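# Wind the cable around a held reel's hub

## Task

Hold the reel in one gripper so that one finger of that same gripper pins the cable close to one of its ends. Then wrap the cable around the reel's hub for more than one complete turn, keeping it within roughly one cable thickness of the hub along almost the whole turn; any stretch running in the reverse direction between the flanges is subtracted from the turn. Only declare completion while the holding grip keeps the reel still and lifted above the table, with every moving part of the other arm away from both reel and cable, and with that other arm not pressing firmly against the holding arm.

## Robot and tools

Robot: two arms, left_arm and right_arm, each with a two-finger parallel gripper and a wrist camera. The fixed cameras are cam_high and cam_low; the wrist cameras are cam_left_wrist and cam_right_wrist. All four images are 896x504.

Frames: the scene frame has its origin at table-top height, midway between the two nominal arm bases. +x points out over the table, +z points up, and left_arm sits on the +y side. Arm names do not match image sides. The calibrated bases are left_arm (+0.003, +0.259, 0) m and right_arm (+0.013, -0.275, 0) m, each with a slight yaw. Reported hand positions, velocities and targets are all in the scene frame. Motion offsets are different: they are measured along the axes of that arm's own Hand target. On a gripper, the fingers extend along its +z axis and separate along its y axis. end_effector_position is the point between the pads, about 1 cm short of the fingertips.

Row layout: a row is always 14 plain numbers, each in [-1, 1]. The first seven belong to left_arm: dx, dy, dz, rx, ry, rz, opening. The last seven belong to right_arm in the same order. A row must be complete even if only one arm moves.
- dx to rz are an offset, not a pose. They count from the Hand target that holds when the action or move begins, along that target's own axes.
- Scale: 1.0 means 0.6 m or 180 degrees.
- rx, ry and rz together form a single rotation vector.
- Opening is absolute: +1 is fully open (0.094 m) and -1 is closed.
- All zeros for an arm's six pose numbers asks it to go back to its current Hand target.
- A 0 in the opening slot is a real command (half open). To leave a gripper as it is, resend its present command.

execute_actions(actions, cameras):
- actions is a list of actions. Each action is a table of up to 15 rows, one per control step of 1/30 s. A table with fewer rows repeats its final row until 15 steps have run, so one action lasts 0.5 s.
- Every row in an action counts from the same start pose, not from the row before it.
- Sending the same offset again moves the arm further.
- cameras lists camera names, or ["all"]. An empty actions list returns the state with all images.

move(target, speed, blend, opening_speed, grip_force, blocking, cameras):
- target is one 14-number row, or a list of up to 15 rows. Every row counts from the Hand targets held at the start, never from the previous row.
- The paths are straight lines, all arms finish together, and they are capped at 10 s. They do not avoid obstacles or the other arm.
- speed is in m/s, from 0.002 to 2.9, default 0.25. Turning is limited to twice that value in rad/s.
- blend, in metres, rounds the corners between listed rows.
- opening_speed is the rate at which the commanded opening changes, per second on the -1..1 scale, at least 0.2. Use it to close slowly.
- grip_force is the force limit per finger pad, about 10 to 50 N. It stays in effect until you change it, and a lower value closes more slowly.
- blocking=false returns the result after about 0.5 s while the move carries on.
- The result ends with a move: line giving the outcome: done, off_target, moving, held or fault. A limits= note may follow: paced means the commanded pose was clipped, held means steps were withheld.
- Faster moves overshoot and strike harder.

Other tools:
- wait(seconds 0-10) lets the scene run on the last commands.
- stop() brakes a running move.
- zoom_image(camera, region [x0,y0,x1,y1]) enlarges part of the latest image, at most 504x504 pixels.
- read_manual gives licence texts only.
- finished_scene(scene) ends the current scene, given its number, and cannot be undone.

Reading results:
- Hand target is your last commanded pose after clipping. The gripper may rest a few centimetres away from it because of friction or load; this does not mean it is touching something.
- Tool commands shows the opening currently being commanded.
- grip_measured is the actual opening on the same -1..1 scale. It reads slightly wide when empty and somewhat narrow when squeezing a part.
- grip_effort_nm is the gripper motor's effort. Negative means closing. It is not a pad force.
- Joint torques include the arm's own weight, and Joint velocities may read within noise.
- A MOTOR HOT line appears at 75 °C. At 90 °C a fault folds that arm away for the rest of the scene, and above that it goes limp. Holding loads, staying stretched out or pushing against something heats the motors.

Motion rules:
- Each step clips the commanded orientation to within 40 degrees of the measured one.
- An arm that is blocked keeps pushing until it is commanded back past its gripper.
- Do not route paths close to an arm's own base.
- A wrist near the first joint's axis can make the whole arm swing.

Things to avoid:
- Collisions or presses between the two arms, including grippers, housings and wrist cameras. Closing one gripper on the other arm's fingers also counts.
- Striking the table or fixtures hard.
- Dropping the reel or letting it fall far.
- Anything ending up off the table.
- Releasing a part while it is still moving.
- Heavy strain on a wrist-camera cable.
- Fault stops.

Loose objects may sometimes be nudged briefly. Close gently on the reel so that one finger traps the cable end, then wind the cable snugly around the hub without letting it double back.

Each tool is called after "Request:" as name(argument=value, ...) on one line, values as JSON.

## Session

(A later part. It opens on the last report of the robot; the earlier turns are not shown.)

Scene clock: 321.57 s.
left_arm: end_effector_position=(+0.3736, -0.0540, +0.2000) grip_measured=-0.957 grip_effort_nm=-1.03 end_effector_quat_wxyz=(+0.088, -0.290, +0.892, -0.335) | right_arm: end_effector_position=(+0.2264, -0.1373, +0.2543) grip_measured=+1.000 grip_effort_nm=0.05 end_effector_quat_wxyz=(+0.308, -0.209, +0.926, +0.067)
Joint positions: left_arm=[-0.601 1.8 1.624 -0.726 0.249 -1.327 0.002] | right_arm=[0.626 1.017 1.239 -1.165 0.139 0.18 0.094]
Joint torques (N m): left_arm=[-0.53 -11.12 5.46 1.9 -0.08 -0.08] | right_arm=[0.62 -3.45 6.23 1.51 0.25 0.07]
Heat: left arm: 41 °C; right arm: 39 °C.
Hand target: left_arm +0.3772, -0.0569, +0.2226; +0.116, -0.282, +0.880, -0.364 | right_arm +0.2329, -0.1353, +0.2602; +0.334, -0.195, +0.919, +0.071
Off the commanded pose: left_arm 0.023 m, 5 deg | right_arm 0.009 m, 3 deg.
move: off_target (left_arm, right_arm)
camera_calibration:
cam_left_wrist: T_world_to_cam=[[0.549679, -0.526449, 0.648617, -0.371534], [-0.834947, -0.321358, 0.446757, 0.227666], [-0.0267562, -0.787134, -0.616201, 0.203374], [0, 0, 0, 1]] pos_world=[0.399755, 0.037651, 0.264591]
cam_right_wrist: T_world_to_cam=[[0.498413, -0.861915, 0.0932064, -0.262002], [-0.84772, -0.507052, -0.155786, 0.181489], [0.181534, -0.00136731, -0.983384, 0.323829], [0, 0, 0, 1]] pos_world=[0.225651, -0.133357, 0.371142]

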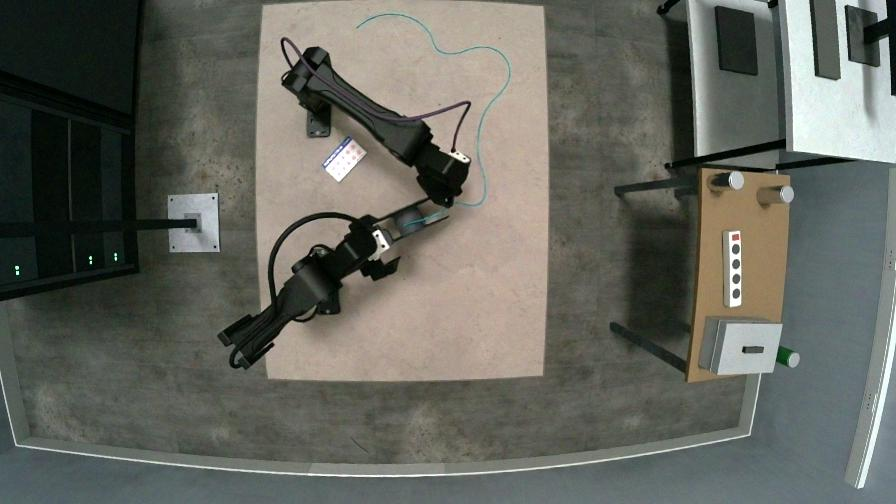

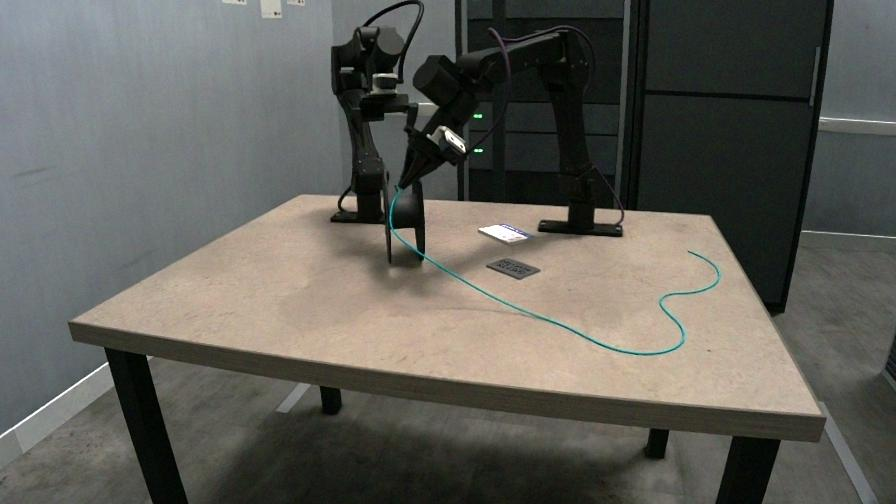

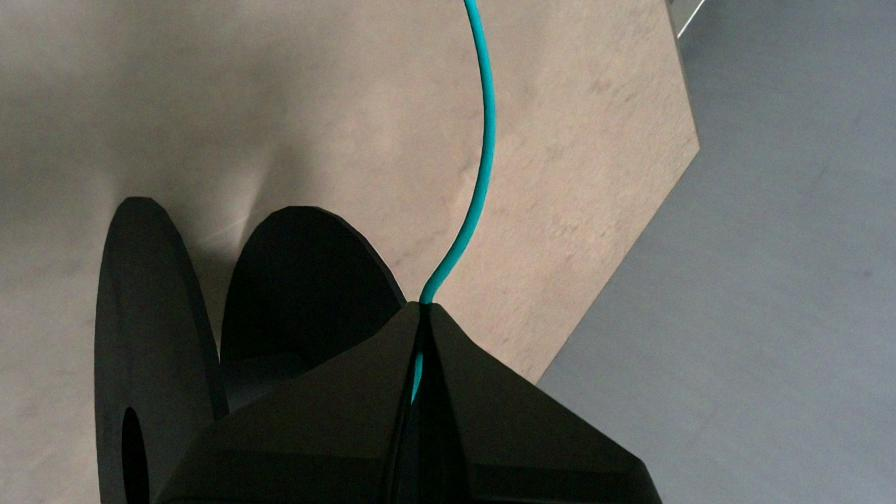

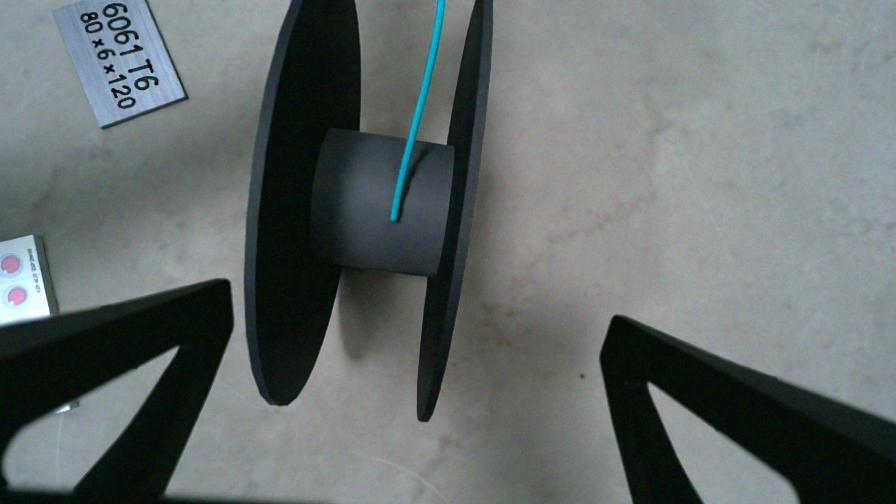

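Request:
move(target=[0,0,0,0,0,0,-1,0,-0.0127,0.15,0,0,0,1], speed=0.1, cameras=["all"])

Request:
zoom_image(camera="cam_low", region=[350, 130, 510, 290])

Scene clock: 332.97 s.
left_arm: end_effector_position=(+0.3736, -0.0540, +0.2000) grip_measured=-0.957 grip_effort_nm=-1.03 end_effector_quat_wxyz=(+0.088, -0.290, +0.892, -0.335) | right_arm: end_effector_position=(+0.2813, -0.1233, +0.1915) grip_measured=+1.000 grip_effort_nm=0.05 end_effector_quat_wxyz=(+0.322, -0.198, +0.924, +0.062)
Joint positions: left_arm=[-0.601 1.8 1.624 -0.726 0.249 -1.327 0.002] | right_arm=[0.532 1.119 1.008 -0.8 0.107 0.117 0.094]
Joint torques (N m): left_arm=[-0.51 -11.11 5.46 1.89 -0.09 -0.08] | right_arm=[-0.61 -2.59 6.71 1.59 -0.09 -0.11]
Motor temperatures (°C): left_arm=[26 38 36 38 30 30 32] | right_arm=[29 31 38 31 27 26 27]
Heat: left arm: 38 °C; right arm: 38 °C.
Hand target: left_arm +0.3772, -0.0569, +0.2226; +0.116, -0.282, +0.880, -0.364 | right_arm +0.2887, -0.1188, +0.1913; +0.334, -0.195, +0.919, +0.071
Off the commanded pose: left_arm 0.023 m, 5 deg | right_arm 0.009 m, 2 deg.
move: off_target (left_arm)
camera_calibration:
cam_left_wrist: T_world_to_cam=[[0.549679, -0.526449, 0.648617, -0.371534], [-0.834947, -0.321358, 0.446757, 0.227666], [-0.0267562, -0.787134, -0.616201, 0.203374], [0, 0, 0, 1]] pos_world=[0.399755, 0.037651, 0.264591]
cam_right_wrist: T_world_to_cam=[[0.474164, -0.874497, 0.102098, -0.267901], [-0.855627, -0.485029, -0.180695, 0.235054], [0.207537, -0.00167901, -0.978226, 0.243713], [0, 0, 0, 1]] pos_world=[0.277568, -0.119861, 0.308231]

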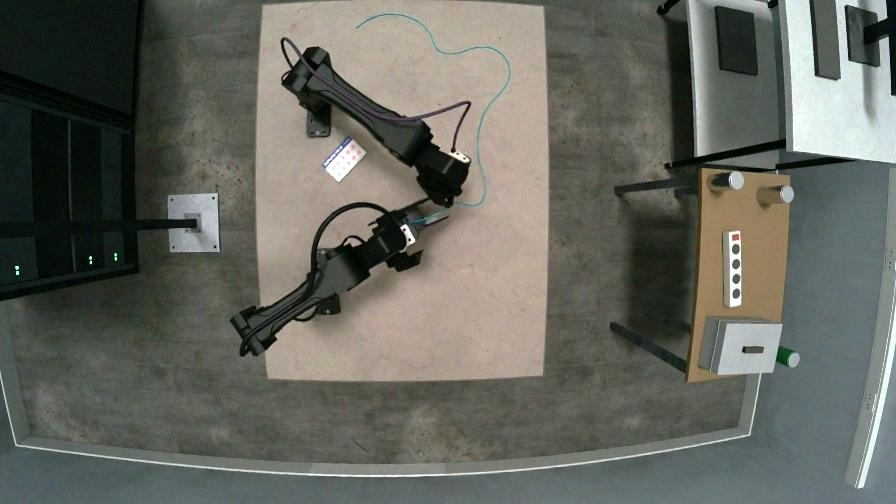

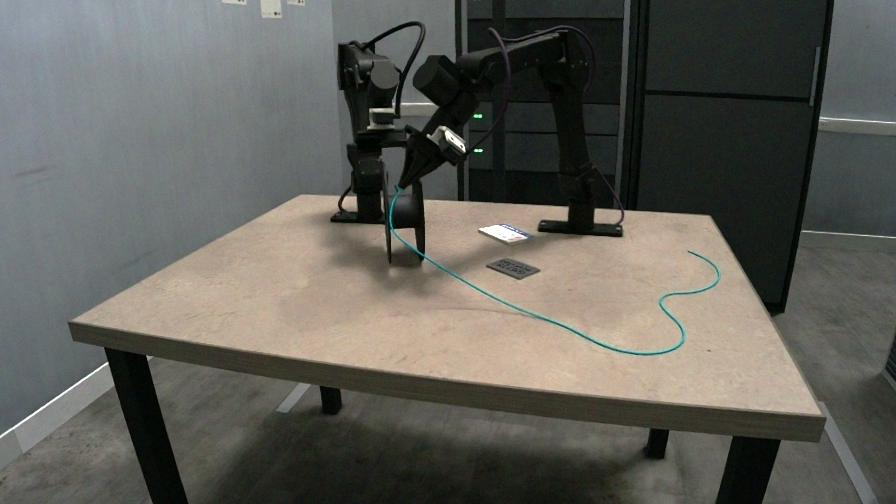

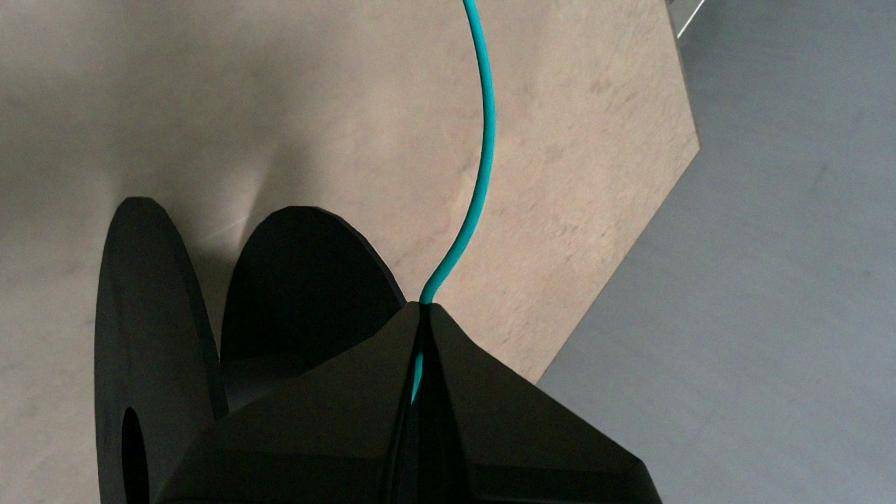

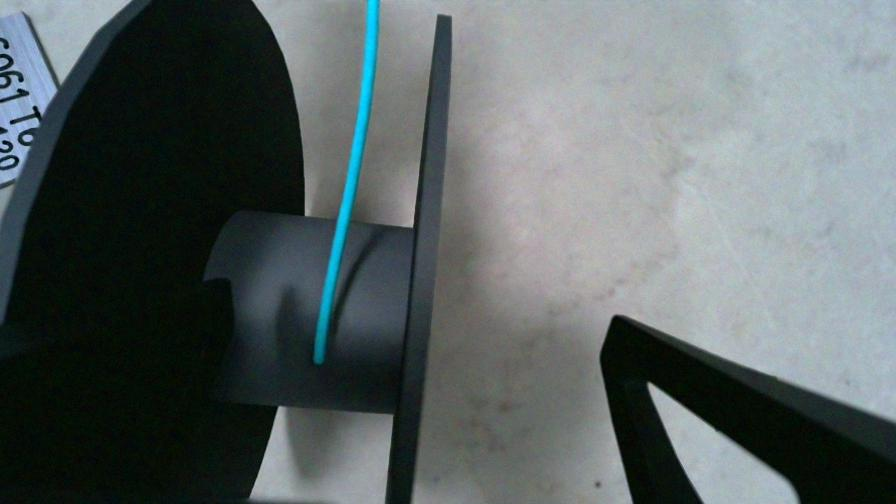

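Scaled by 3.150 from the camera's 896x504 image, which has a finer 1280x720 frame.

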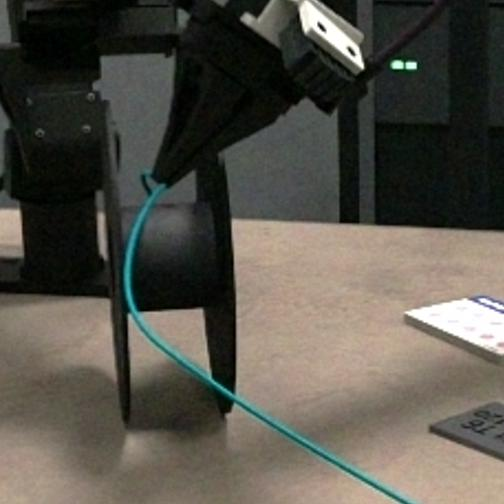

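Request:
move(target=[0,0,0,0,0,0,-1,0,0,0.056,0,0,0,1], speed=0.08, cameras=["cam_right_wrist","cam_low","cam_high"])

Request:
zoom_image(camera="cam_low", region=[350, 130, 510, 290])

Scene clock: 337.57 s.
left_arm: end_effector_position=(+0.3736, -0.0540, +0.2000) grip_measured=-0.957 grip_effort_nm=-1.03 end_effector_quat_wxyz=(+0.088, -0.290, +0.892, -0.335) | right_arm: end_effector_position=(+0.3015, -0.1148, +0.1675) grip_measured=+1.000 grip_effort_nm=0.05 end_effector_quat_wxyz=(+0.323, -0.196, +0.924, +0.062)
Joint positions: left_arm=[-0.601 1.8 1.624 -0.726 0.249 -1.327 0.002] | right_arm=[0.516 1.197 0.956 -0.666 0.099 0.106 0.094]
Joint torques (N m): left_arm=[-0.51 -11.12 5.45 1.9 -0.1 -0.07] | right_arm=[-0.72 -3.03 6.65 1.61 -0.11 -0.09]
Heat: left arm: 38 °C; right arm: 37 °C.
Hand target: left_arm +0.3772, -0.0569, +0.2226; +0.116, -0.282, +0.880, -0.364 | right_arm +0.3085, -0.1100, +0.1656; +0.334, -0.195, +0.919, +0.071
Off the commanded pose: left_arm 0.023 m, 5 deg | right_arm 0.009 m, 2 deg.
move: off_target (left_arm)
camera_calibration:
cam_right_wrist: T_world_to_cam=[[0.471682, -0.875792, 0.102493, -0.267056], [-0.856463, -0.482687, -0.182988, 0.252973], [0.209731, -0.00146946, -0.977758, 0.215357], [0, 0, 0, 1]] pos_world=[0.29746, -0.111462, 0.28423]
Images, in order (width x height): cam_high 896x504, cam_low 896x504, cam_right_wrist 896x504.

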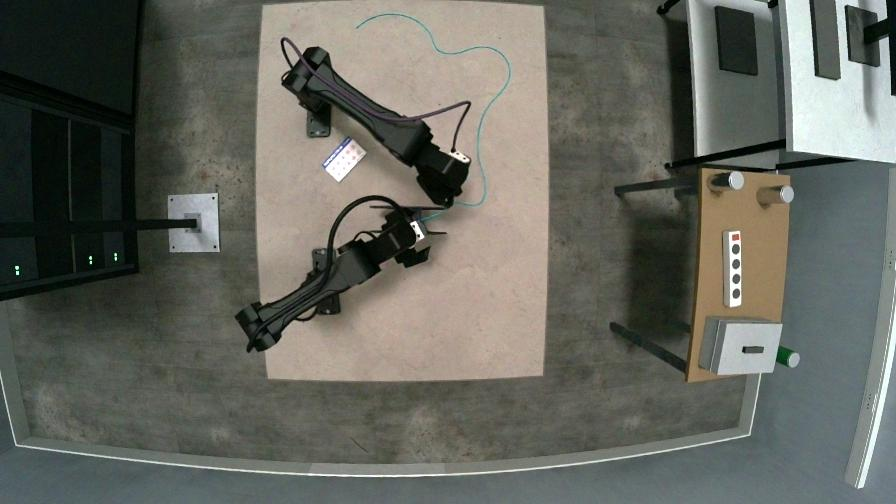

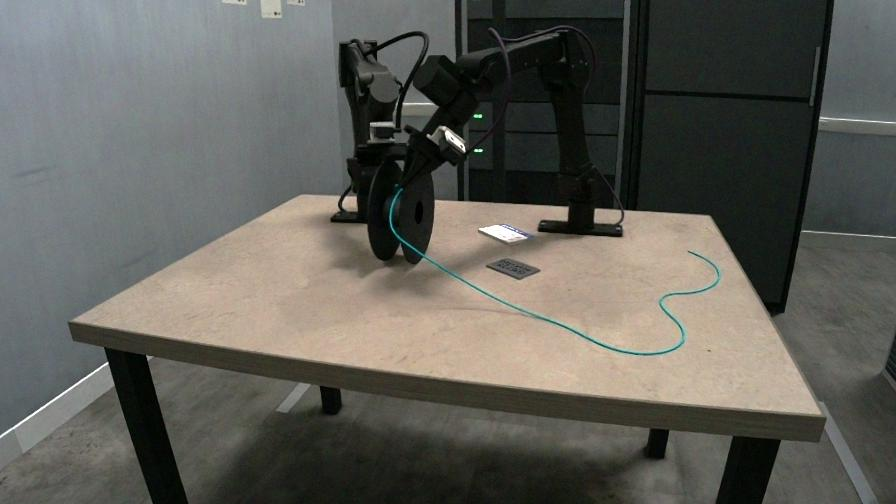

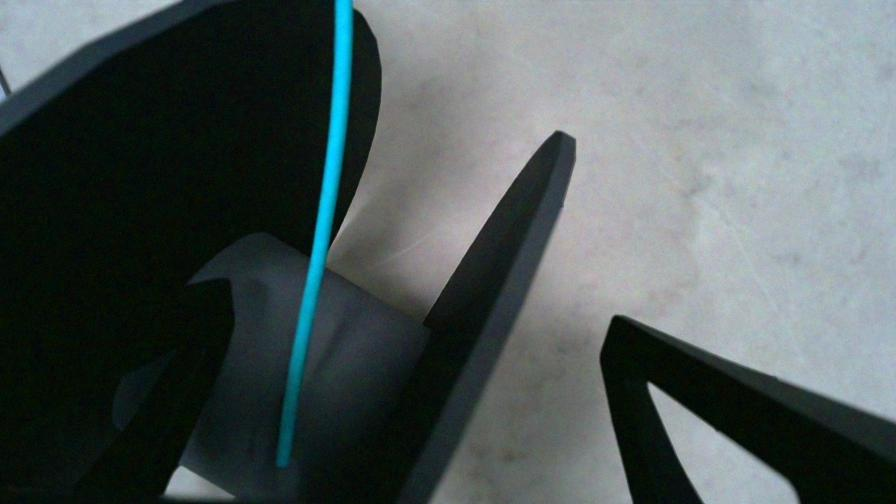

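Scaled by 3.150 from the camera's 896x504 image, which has a finer 1280x720 frame.

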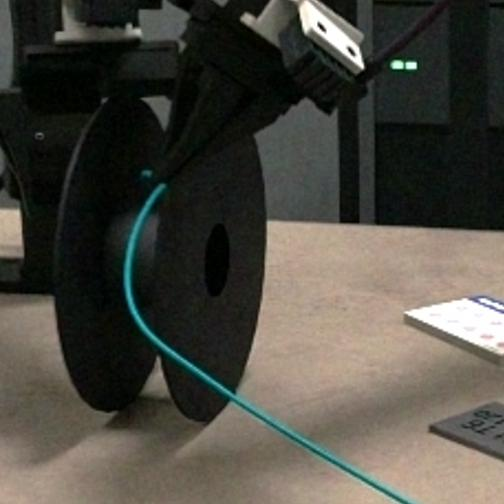

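Request:
move(target=[[0,0,0,0,0,0,-1,0,0,0,0,0,0,0.7],[0,0,0,0,0,0,-1,0,-0.02,0,0.053,0,0.064,0.5]], speed=0.06, opening_speed=0.5, cameras=["cam_right_wrist","cam_low","cam_high"])

Request:
zoom_image(camera="cam_high", region=[360, 160, 480, 270])

Scene clock: 351.80 s.
left_arm: end_effector_position=(+0.3736, -0.0540, +0.2000) grip_measured=-0.957 grip_effort_nm=-1.03 end_effector_quat_wxyz=(+0.088, -0.290, +0.892, -0.335) | right_arm: end_effector_position=(+0.3090, -0.1216, +0.1698) grip_measured=+0.502 grip_effort_nm=-0.07 end_effector_quat_wxyz=(+0.341, -0.083, +0.936, +0.038)
Joint positions: left_arm=[-0.601 1.8 1.624 -0.726 0.249 -1.327 0.002] | right_arm=[0.575 1.219 0.966 -0.662 0.265 0.35 0.071]
Joint torques (N m): left_arm=[-0.49 -11.14 5.46 1.9 -0.1 -0.07] | right_arm=[1.01 -1.59 8.42 1.09 0.34 0.14]
Heat: left arm: 39 °C; right arm: 37 °C.
Hand target: left_arm +0.3772, -0.0569, +0.2226; +0.116, -0.282, +0.880, -0.364 | right_arm +0.3134, -0.1210, +0.1656; +0.340, -0.074, +0.937, +0.027
Off the commanded pose: left_arm 0.023 m, 5 deg | right_arm 0.006 m, 2 deg.
move: off_target (left_arm)
camera_calibration:
cam_right_wrist: T_world_to_cam=[[0.255724, -0.963589, 0.0781117, -0.216549], [-0.939319, -0.266766, -0.215676, 0.313946], [0.228661, -0.0182182, -0.973336, 0.207484], [0, 0, 0, 1]] pos_world=[0.302829, -0.121134, 0.286577]
Images, in order (width x height): cam_high 896x504, cam_low 896x504, cam_right_wrist 896x504.

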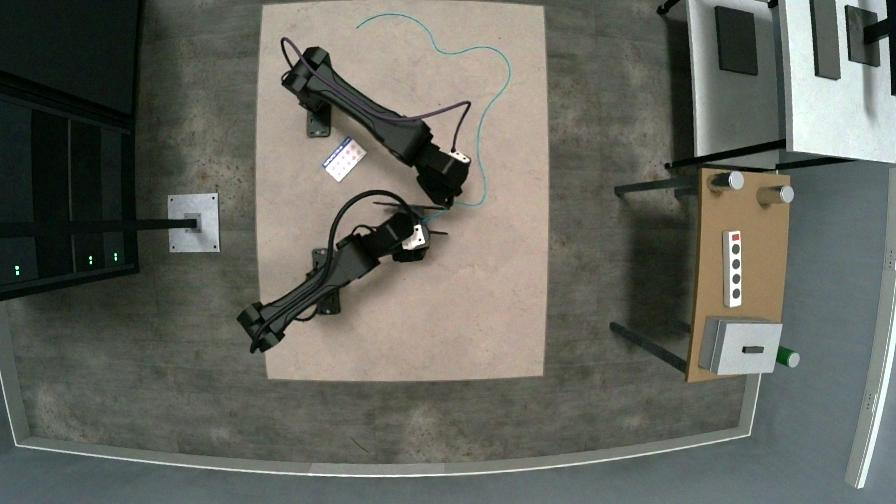

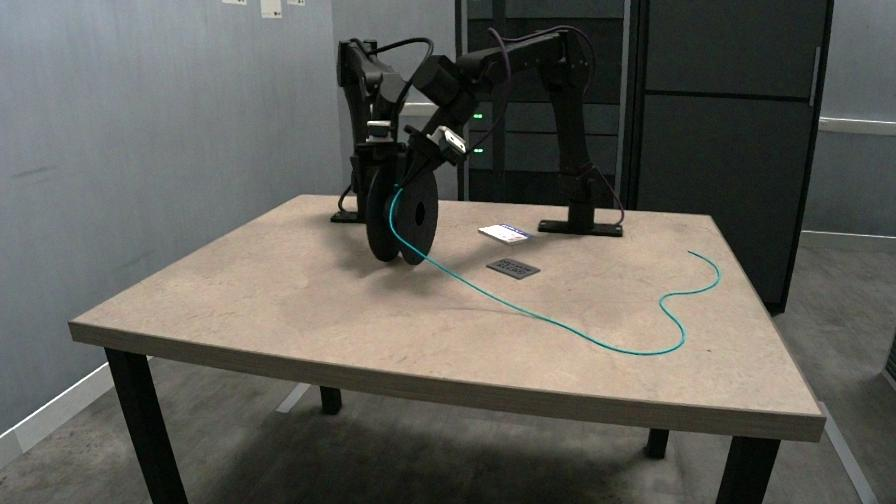

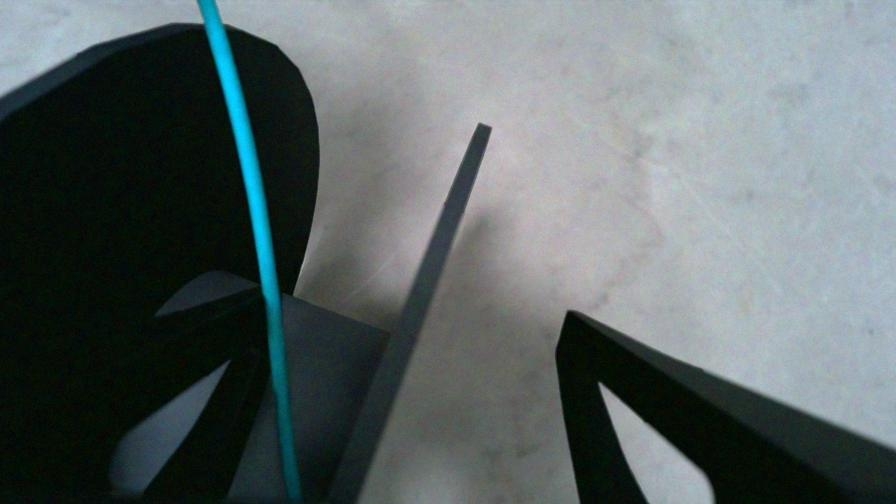

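Scaled by 4.200 from the camera's 896x504 image, which has a finer 1280x720 frame.

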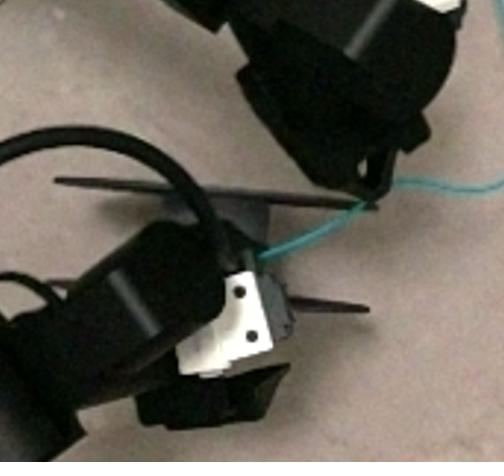

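Request:
move(target=[[0,0,0,0,0,0,-1,-0.0064,0,-0.0077,0.0356,0,0.0426,0.5],[0,0,0,0,0,0,-1,-0.0064,0,-0.0077,0.0356,0,0.0426,-0.2]], speed=0.06, opening_speed=0.4, cameras=["cam_right_wrist","cam_low","cam_high"])

Request:
zoom_image(camera="cam_low", region=[350, 130, 510, 290])

Request:
zoom_image(camera="cam_high", region=[360, 160, 480, 270])

Scene clock: 365.43 s.
left_arm: end_effector_position=(+0.3740, -0.0539, +0.2002) grip_measured=-0.957 grip_effort_nm=-1.03 end_effector_quat_wxyz=(+0.089, -0.290, +0.892, -0.336) | right_arm: end_effector_position=(+0.3144, -0.1174, +0.1720) grip_measured=+0.044 grip_effort_nm=-0.98 end_effector_quat_wxyz=(+0.348, +0.011, +0.937, +0.017)
Joint positions: left_arm=[-0.601 1.8 1.624 -0.724 0.248 -1.328 0.002] | right_arm=[0.649 1.293 1.03 -0.708 0.408 0.588 0.049]
Joint torques (N m): left_arm=[-0.5 -11.12 5.45 1.88 -0.09 -0.07] | right_arm=[0.43 -3.23 9.52 0.52 0.4 0.03]
Heat: left arm: 39 °C; right arm: 38 °C.
Hand target: left_arm +0.3772, -0.0569, +0.2226; +0.116, -0.282, +0.880, -0.364 | right_arm +0.3133, -0.1211, +0.1715; +0.341, +0.008, +0.940, -0.002
Off the commanded pose: left_arm 0.023 m, 5 deg | right_arm 0.004 m, 2 deg.
move: off_target (left_arm)
camera_calibration:
cam_right_wrist: T_world_to_cam=[[0.0666793, -0.996375, 0.0528366, -0.154068], [-0.970878, -0.0770033, -0.226863, 0.354772], [0.230109, -0.0361709, -0.972492, 0.205673], [0, 0, 0, 1]] pos_world=[0.307386, -0.118751, 0.28864]
Images, in order (width x height): cam_high 896x504, cam_low 896x504, cam_right_wrist 896x504.

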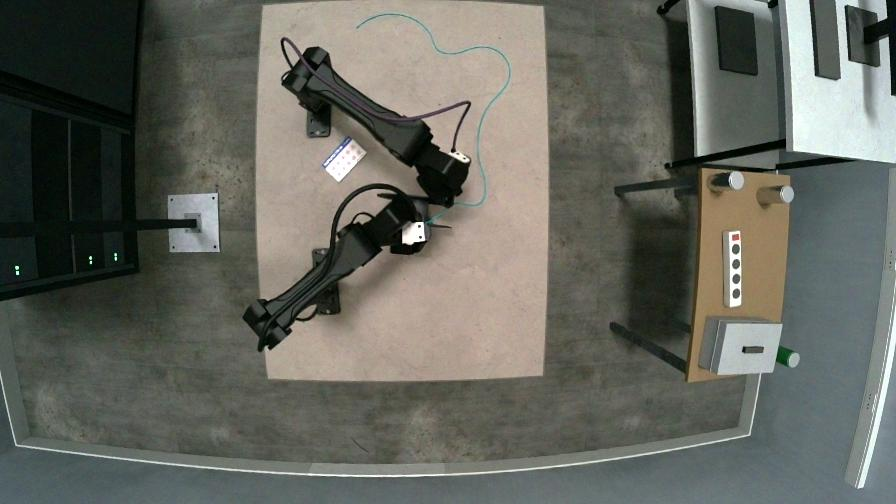

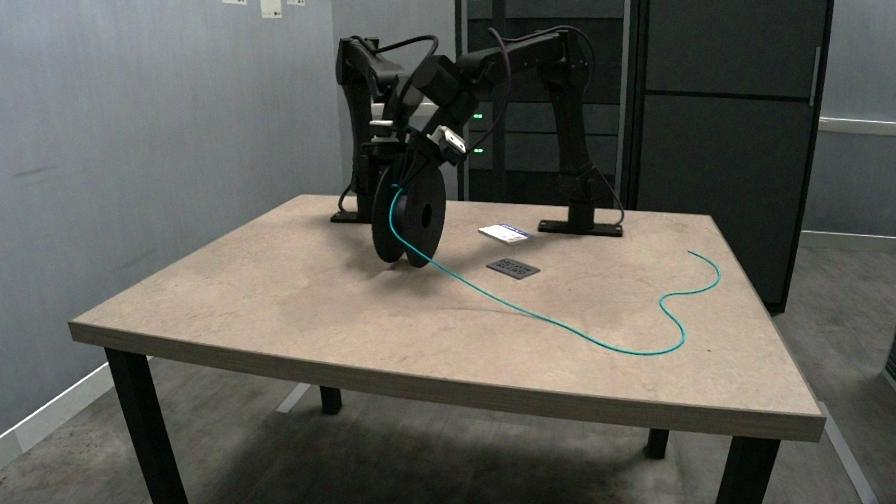

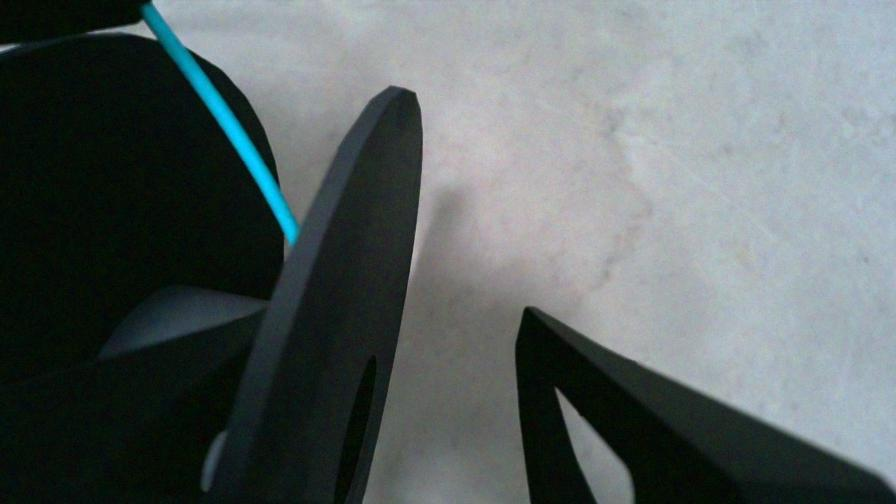

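Scaled by 3.150 from the camera's 896x504 image, which has a finer 1280x720 frame.

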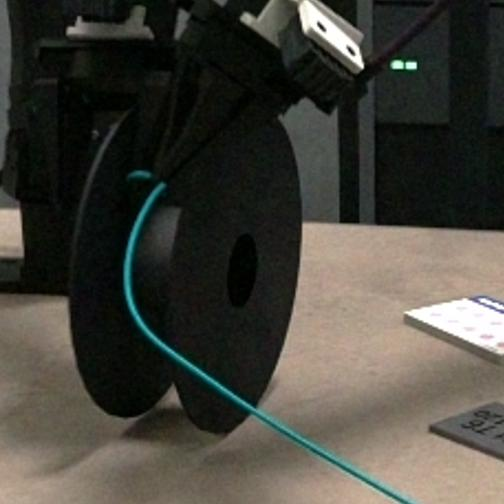

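Scaled by 4.200 from the camera's 896x504 image, which has a finer 1280x720 frame.

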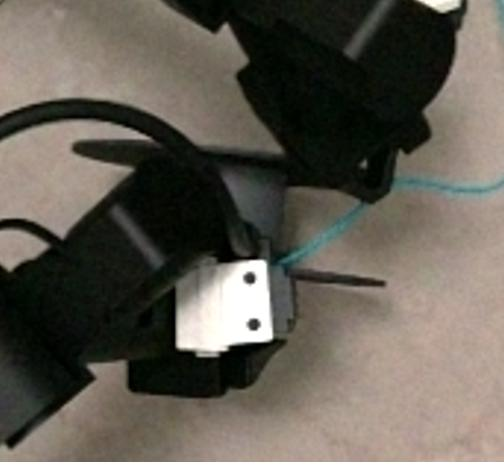

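Request:
move(target=[[0,0,0,0,0,0,-1,0,0,0,0,0,0,0.3],[0,0,0,0,0,0,-1,0,0.038,0,0,0,0,0.3]], speed=0.06, opening_speed=0.4, cameras=["cam_right_wrist","cam_low","cam_high"])

Request:
zoom_image(camera="cam_low", region=[350, 130, 510, 290])

Request:
zoom_image(camera="cam_high", region=[360, 160, 480, 270])

Scene clock: 379.20 s.
left_arm: end_effector_position=(+0.3747, -0.0540, +0.2006) grip_measured=-0.957 grip_effort_nm=-1.03 end_effector_quat_wxyz=(+0.091, -0.290, +0.891, -0.336) | right_arm: end_effector_position=(+0.3118, -0.0956, +0.1675) grip_measured=+0.298 grip_effort_nm=0.16 end_effector_quat_wxyz=(+0.340, +0.001, +0.940, +0.013)
Joint positions: left_arm=[-0.601 1.8 1.624 -0.721 0.245 -1.328 0.002] | right_arm=[0.716 1.359 1.075 -0.728 0.435 0.634 0.061]
Joint torques (N m): left_arm=[-0.51 -11.1 5.45 1.84 -0.07 -0.07] | right_arm=[0.55 -3.85 10.02 0.53 0.52 0.11]
Heat: left arm: 40 °C; right arm: 38 °C.
Hand target: left_arm +0.3771, -0.0569, +0.2226; +0.116, -0.282, +0.880, -0.364 | right_arm +0.3137, -0.0982, +0.1715; +0.341, +0.008, +0.940, -0.002
Off the commanded pose: left_arm 0.022 m, 5 deg | right_arm 0.005 m, 2 deg.
move: off_target (left_arm)
camera_calibration:
cam_right_wrist: T_world_to_cam=[[0.0844197, -0.994237, 0.0660777, -0.139557], [-0.972948, -0.0965606, -0.209876, 0.348786], [0.215047, -0.0465725, -0.975493, 0.206917], [0, 0, 0, 1]] pos_world=[0.306636, -0.0954375, 0.28427]
Images, in order (width x height): cam_high 896x504, cam_low 896x504, cam_right_wrist 896x504.

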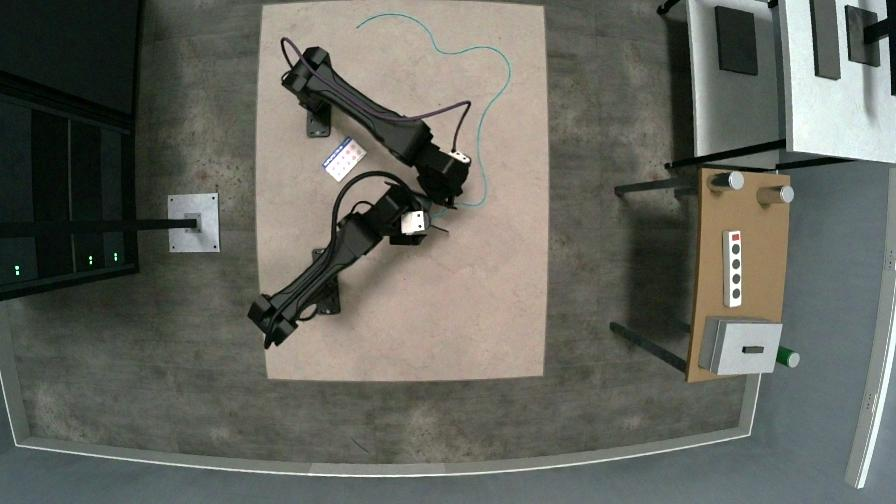

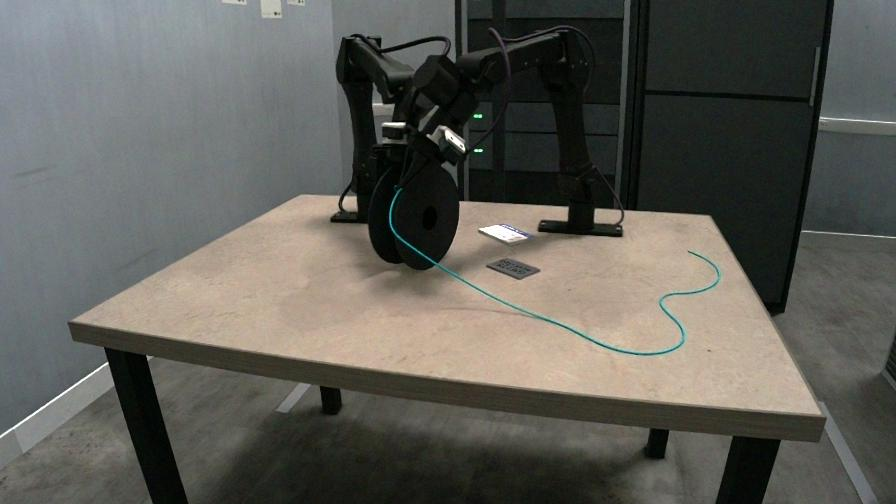

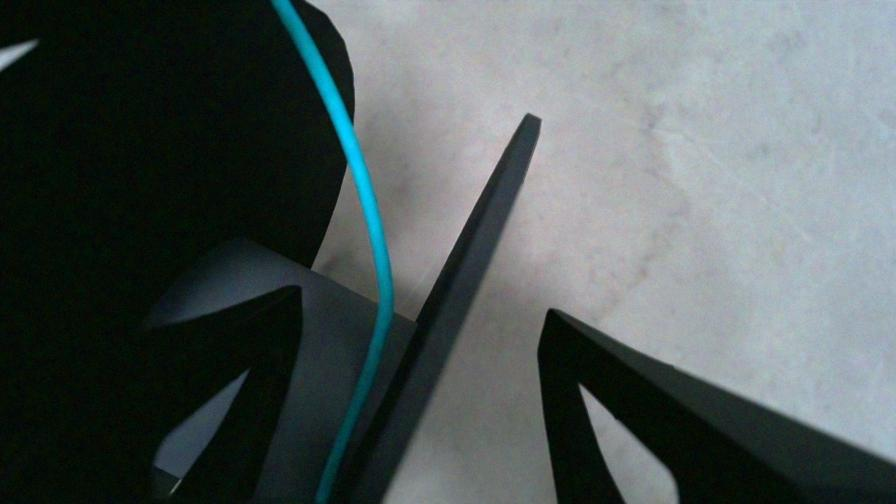

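Scaled by 3.150 from the camera's 896x504 image, which has a finer 1280x720 frame.

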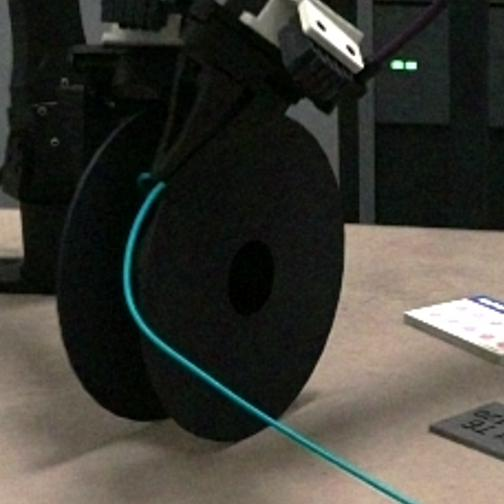

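Scaled by 4.200 from the camera's 896x504 image, which has a finer 1280x720 frame.

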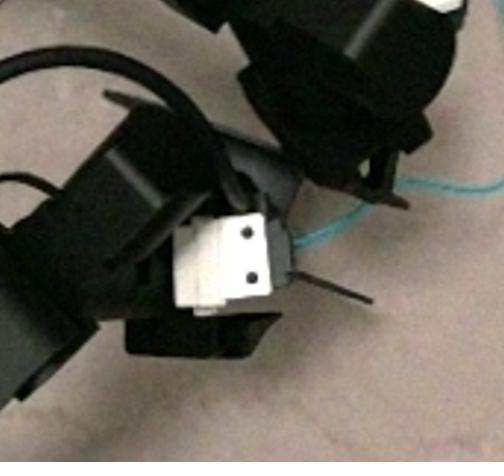

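Request:
move(target=[[0,0,0,0,0,0,-1,0,0,0,0,0,0,0],[0,0,0,0,0,0,-1,0,0,0,0.032,0,0.038,0],[0,0,0,0,0,0,-1,0,0,0,0.032,0,0.038,-0.5]], speed=0.06, opening_speed=0.4, cameras=["cam_right_wrist","cam_low","cam_high"])

Request:
zoom_image(camera="cam_low", region=[350, 130, 510, 290])

Request:
zoom_image(camera="cam_high", region=[360, 160, 480, 270])

Scene clock: 396.40 s.
left_arm: end_effector_position=(+0.3750, -0.0542, +0.2008) grip_measured=-0.957 grip_effort_nm=-1.03 end_effector_quat_wxyz=(+0.091, -0.290, +0.891, -0.337) | right_arm: end_effector_position=(+0.3111, -0.0951, +0.1675) grip_measured=+0.045 grip_effort_nm=-0.98 end_effector_quat_wxyz=(+0.334, +0.076, +0.939, -0.010)
Joint positions: left_arm=[-0.601 1.8 1.624 -0.72 0.245 -1.328 0.002] | right_arm=[0.759 1.433 1.155 -0.831 0.521 0.838 0.049]
Joint torques (N m): left_arm=[-0.5 -11.17 5.48 1.85 -0.06 -0.07] | right_arm=[0.68 -3.92 9.99 0.39 0.61 0.09]
Heat: left arm: 40 °C; right arm: 38 °C.
Hand target: left_arm +0.3771, -0.0569, +0.2226; +0.116, -0.282, +0.880, -0.364 | right_arm +0.3137, -0.0982, +0.1715; +0.340, +0.081, +0.936, -0.029
Off the commanded pose: left_arm 0.022 m, 5 deg | right_arm 0.006 m, 2 deg.
move: off_target (left_arm)
camera_calibration:
cam_right_wrist: T_world_to_cam=[[-0.0710577, -0.995761, 0.0584071, -0.0894911], [-0.978397, 0.0581825, -0.19838, 0.362598], [0.194141, -0.0712417, -0.978383, 0.21179], [0, 0, 0, 1]] pos_world=[0.307289, -0.0951202, 0.284371]
Images, in order (width x height): cam_high 896x504, cam_low 896x504, cam_right_wrist 896x504.

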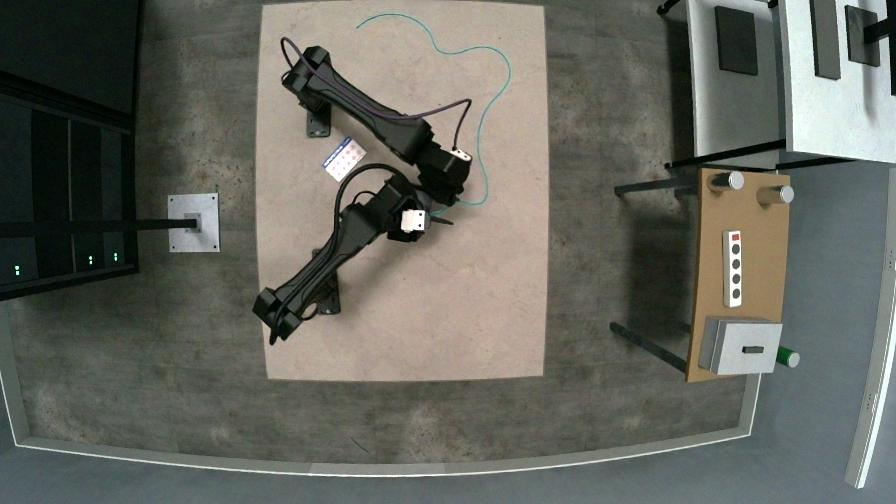

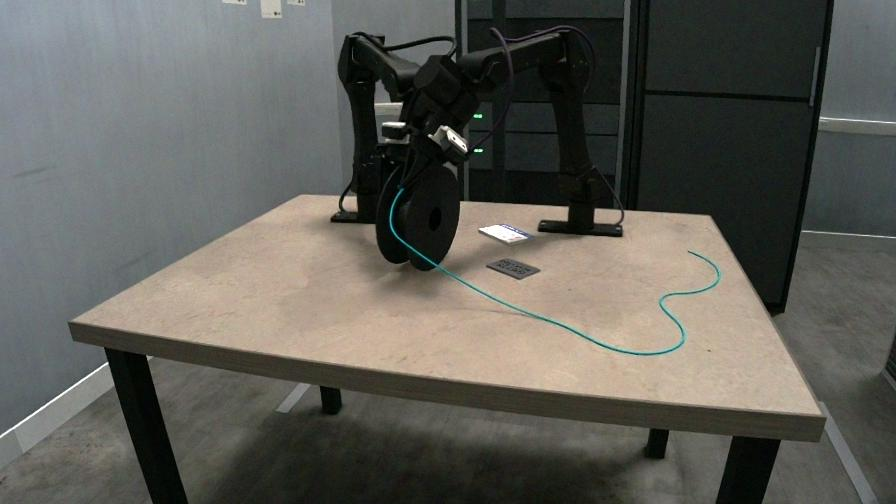

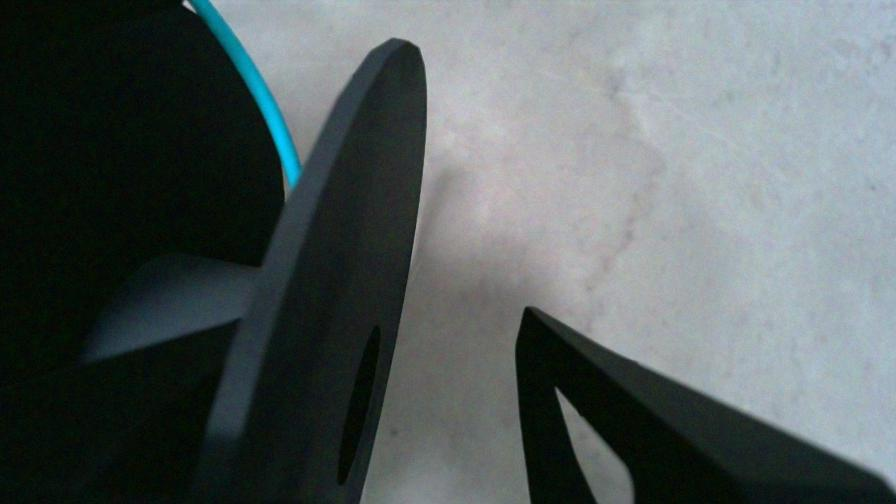

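Scaled by 3.150 from the camera's 896x504 image, which has a finer 1280x720 frame.

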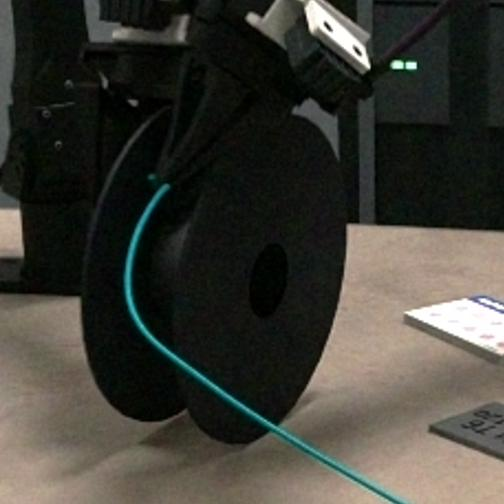

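Scaled by 4.200 from the camera's 896x504 image, which has a finer 1280x720 frame.

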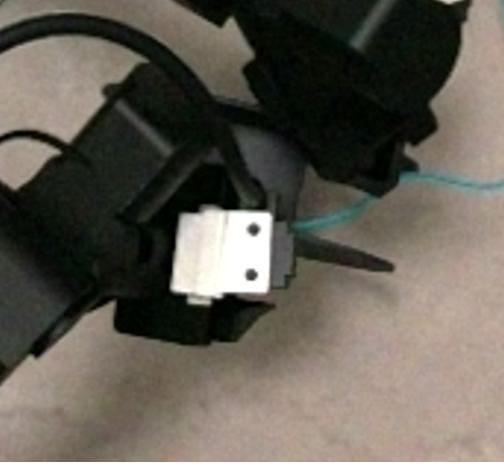

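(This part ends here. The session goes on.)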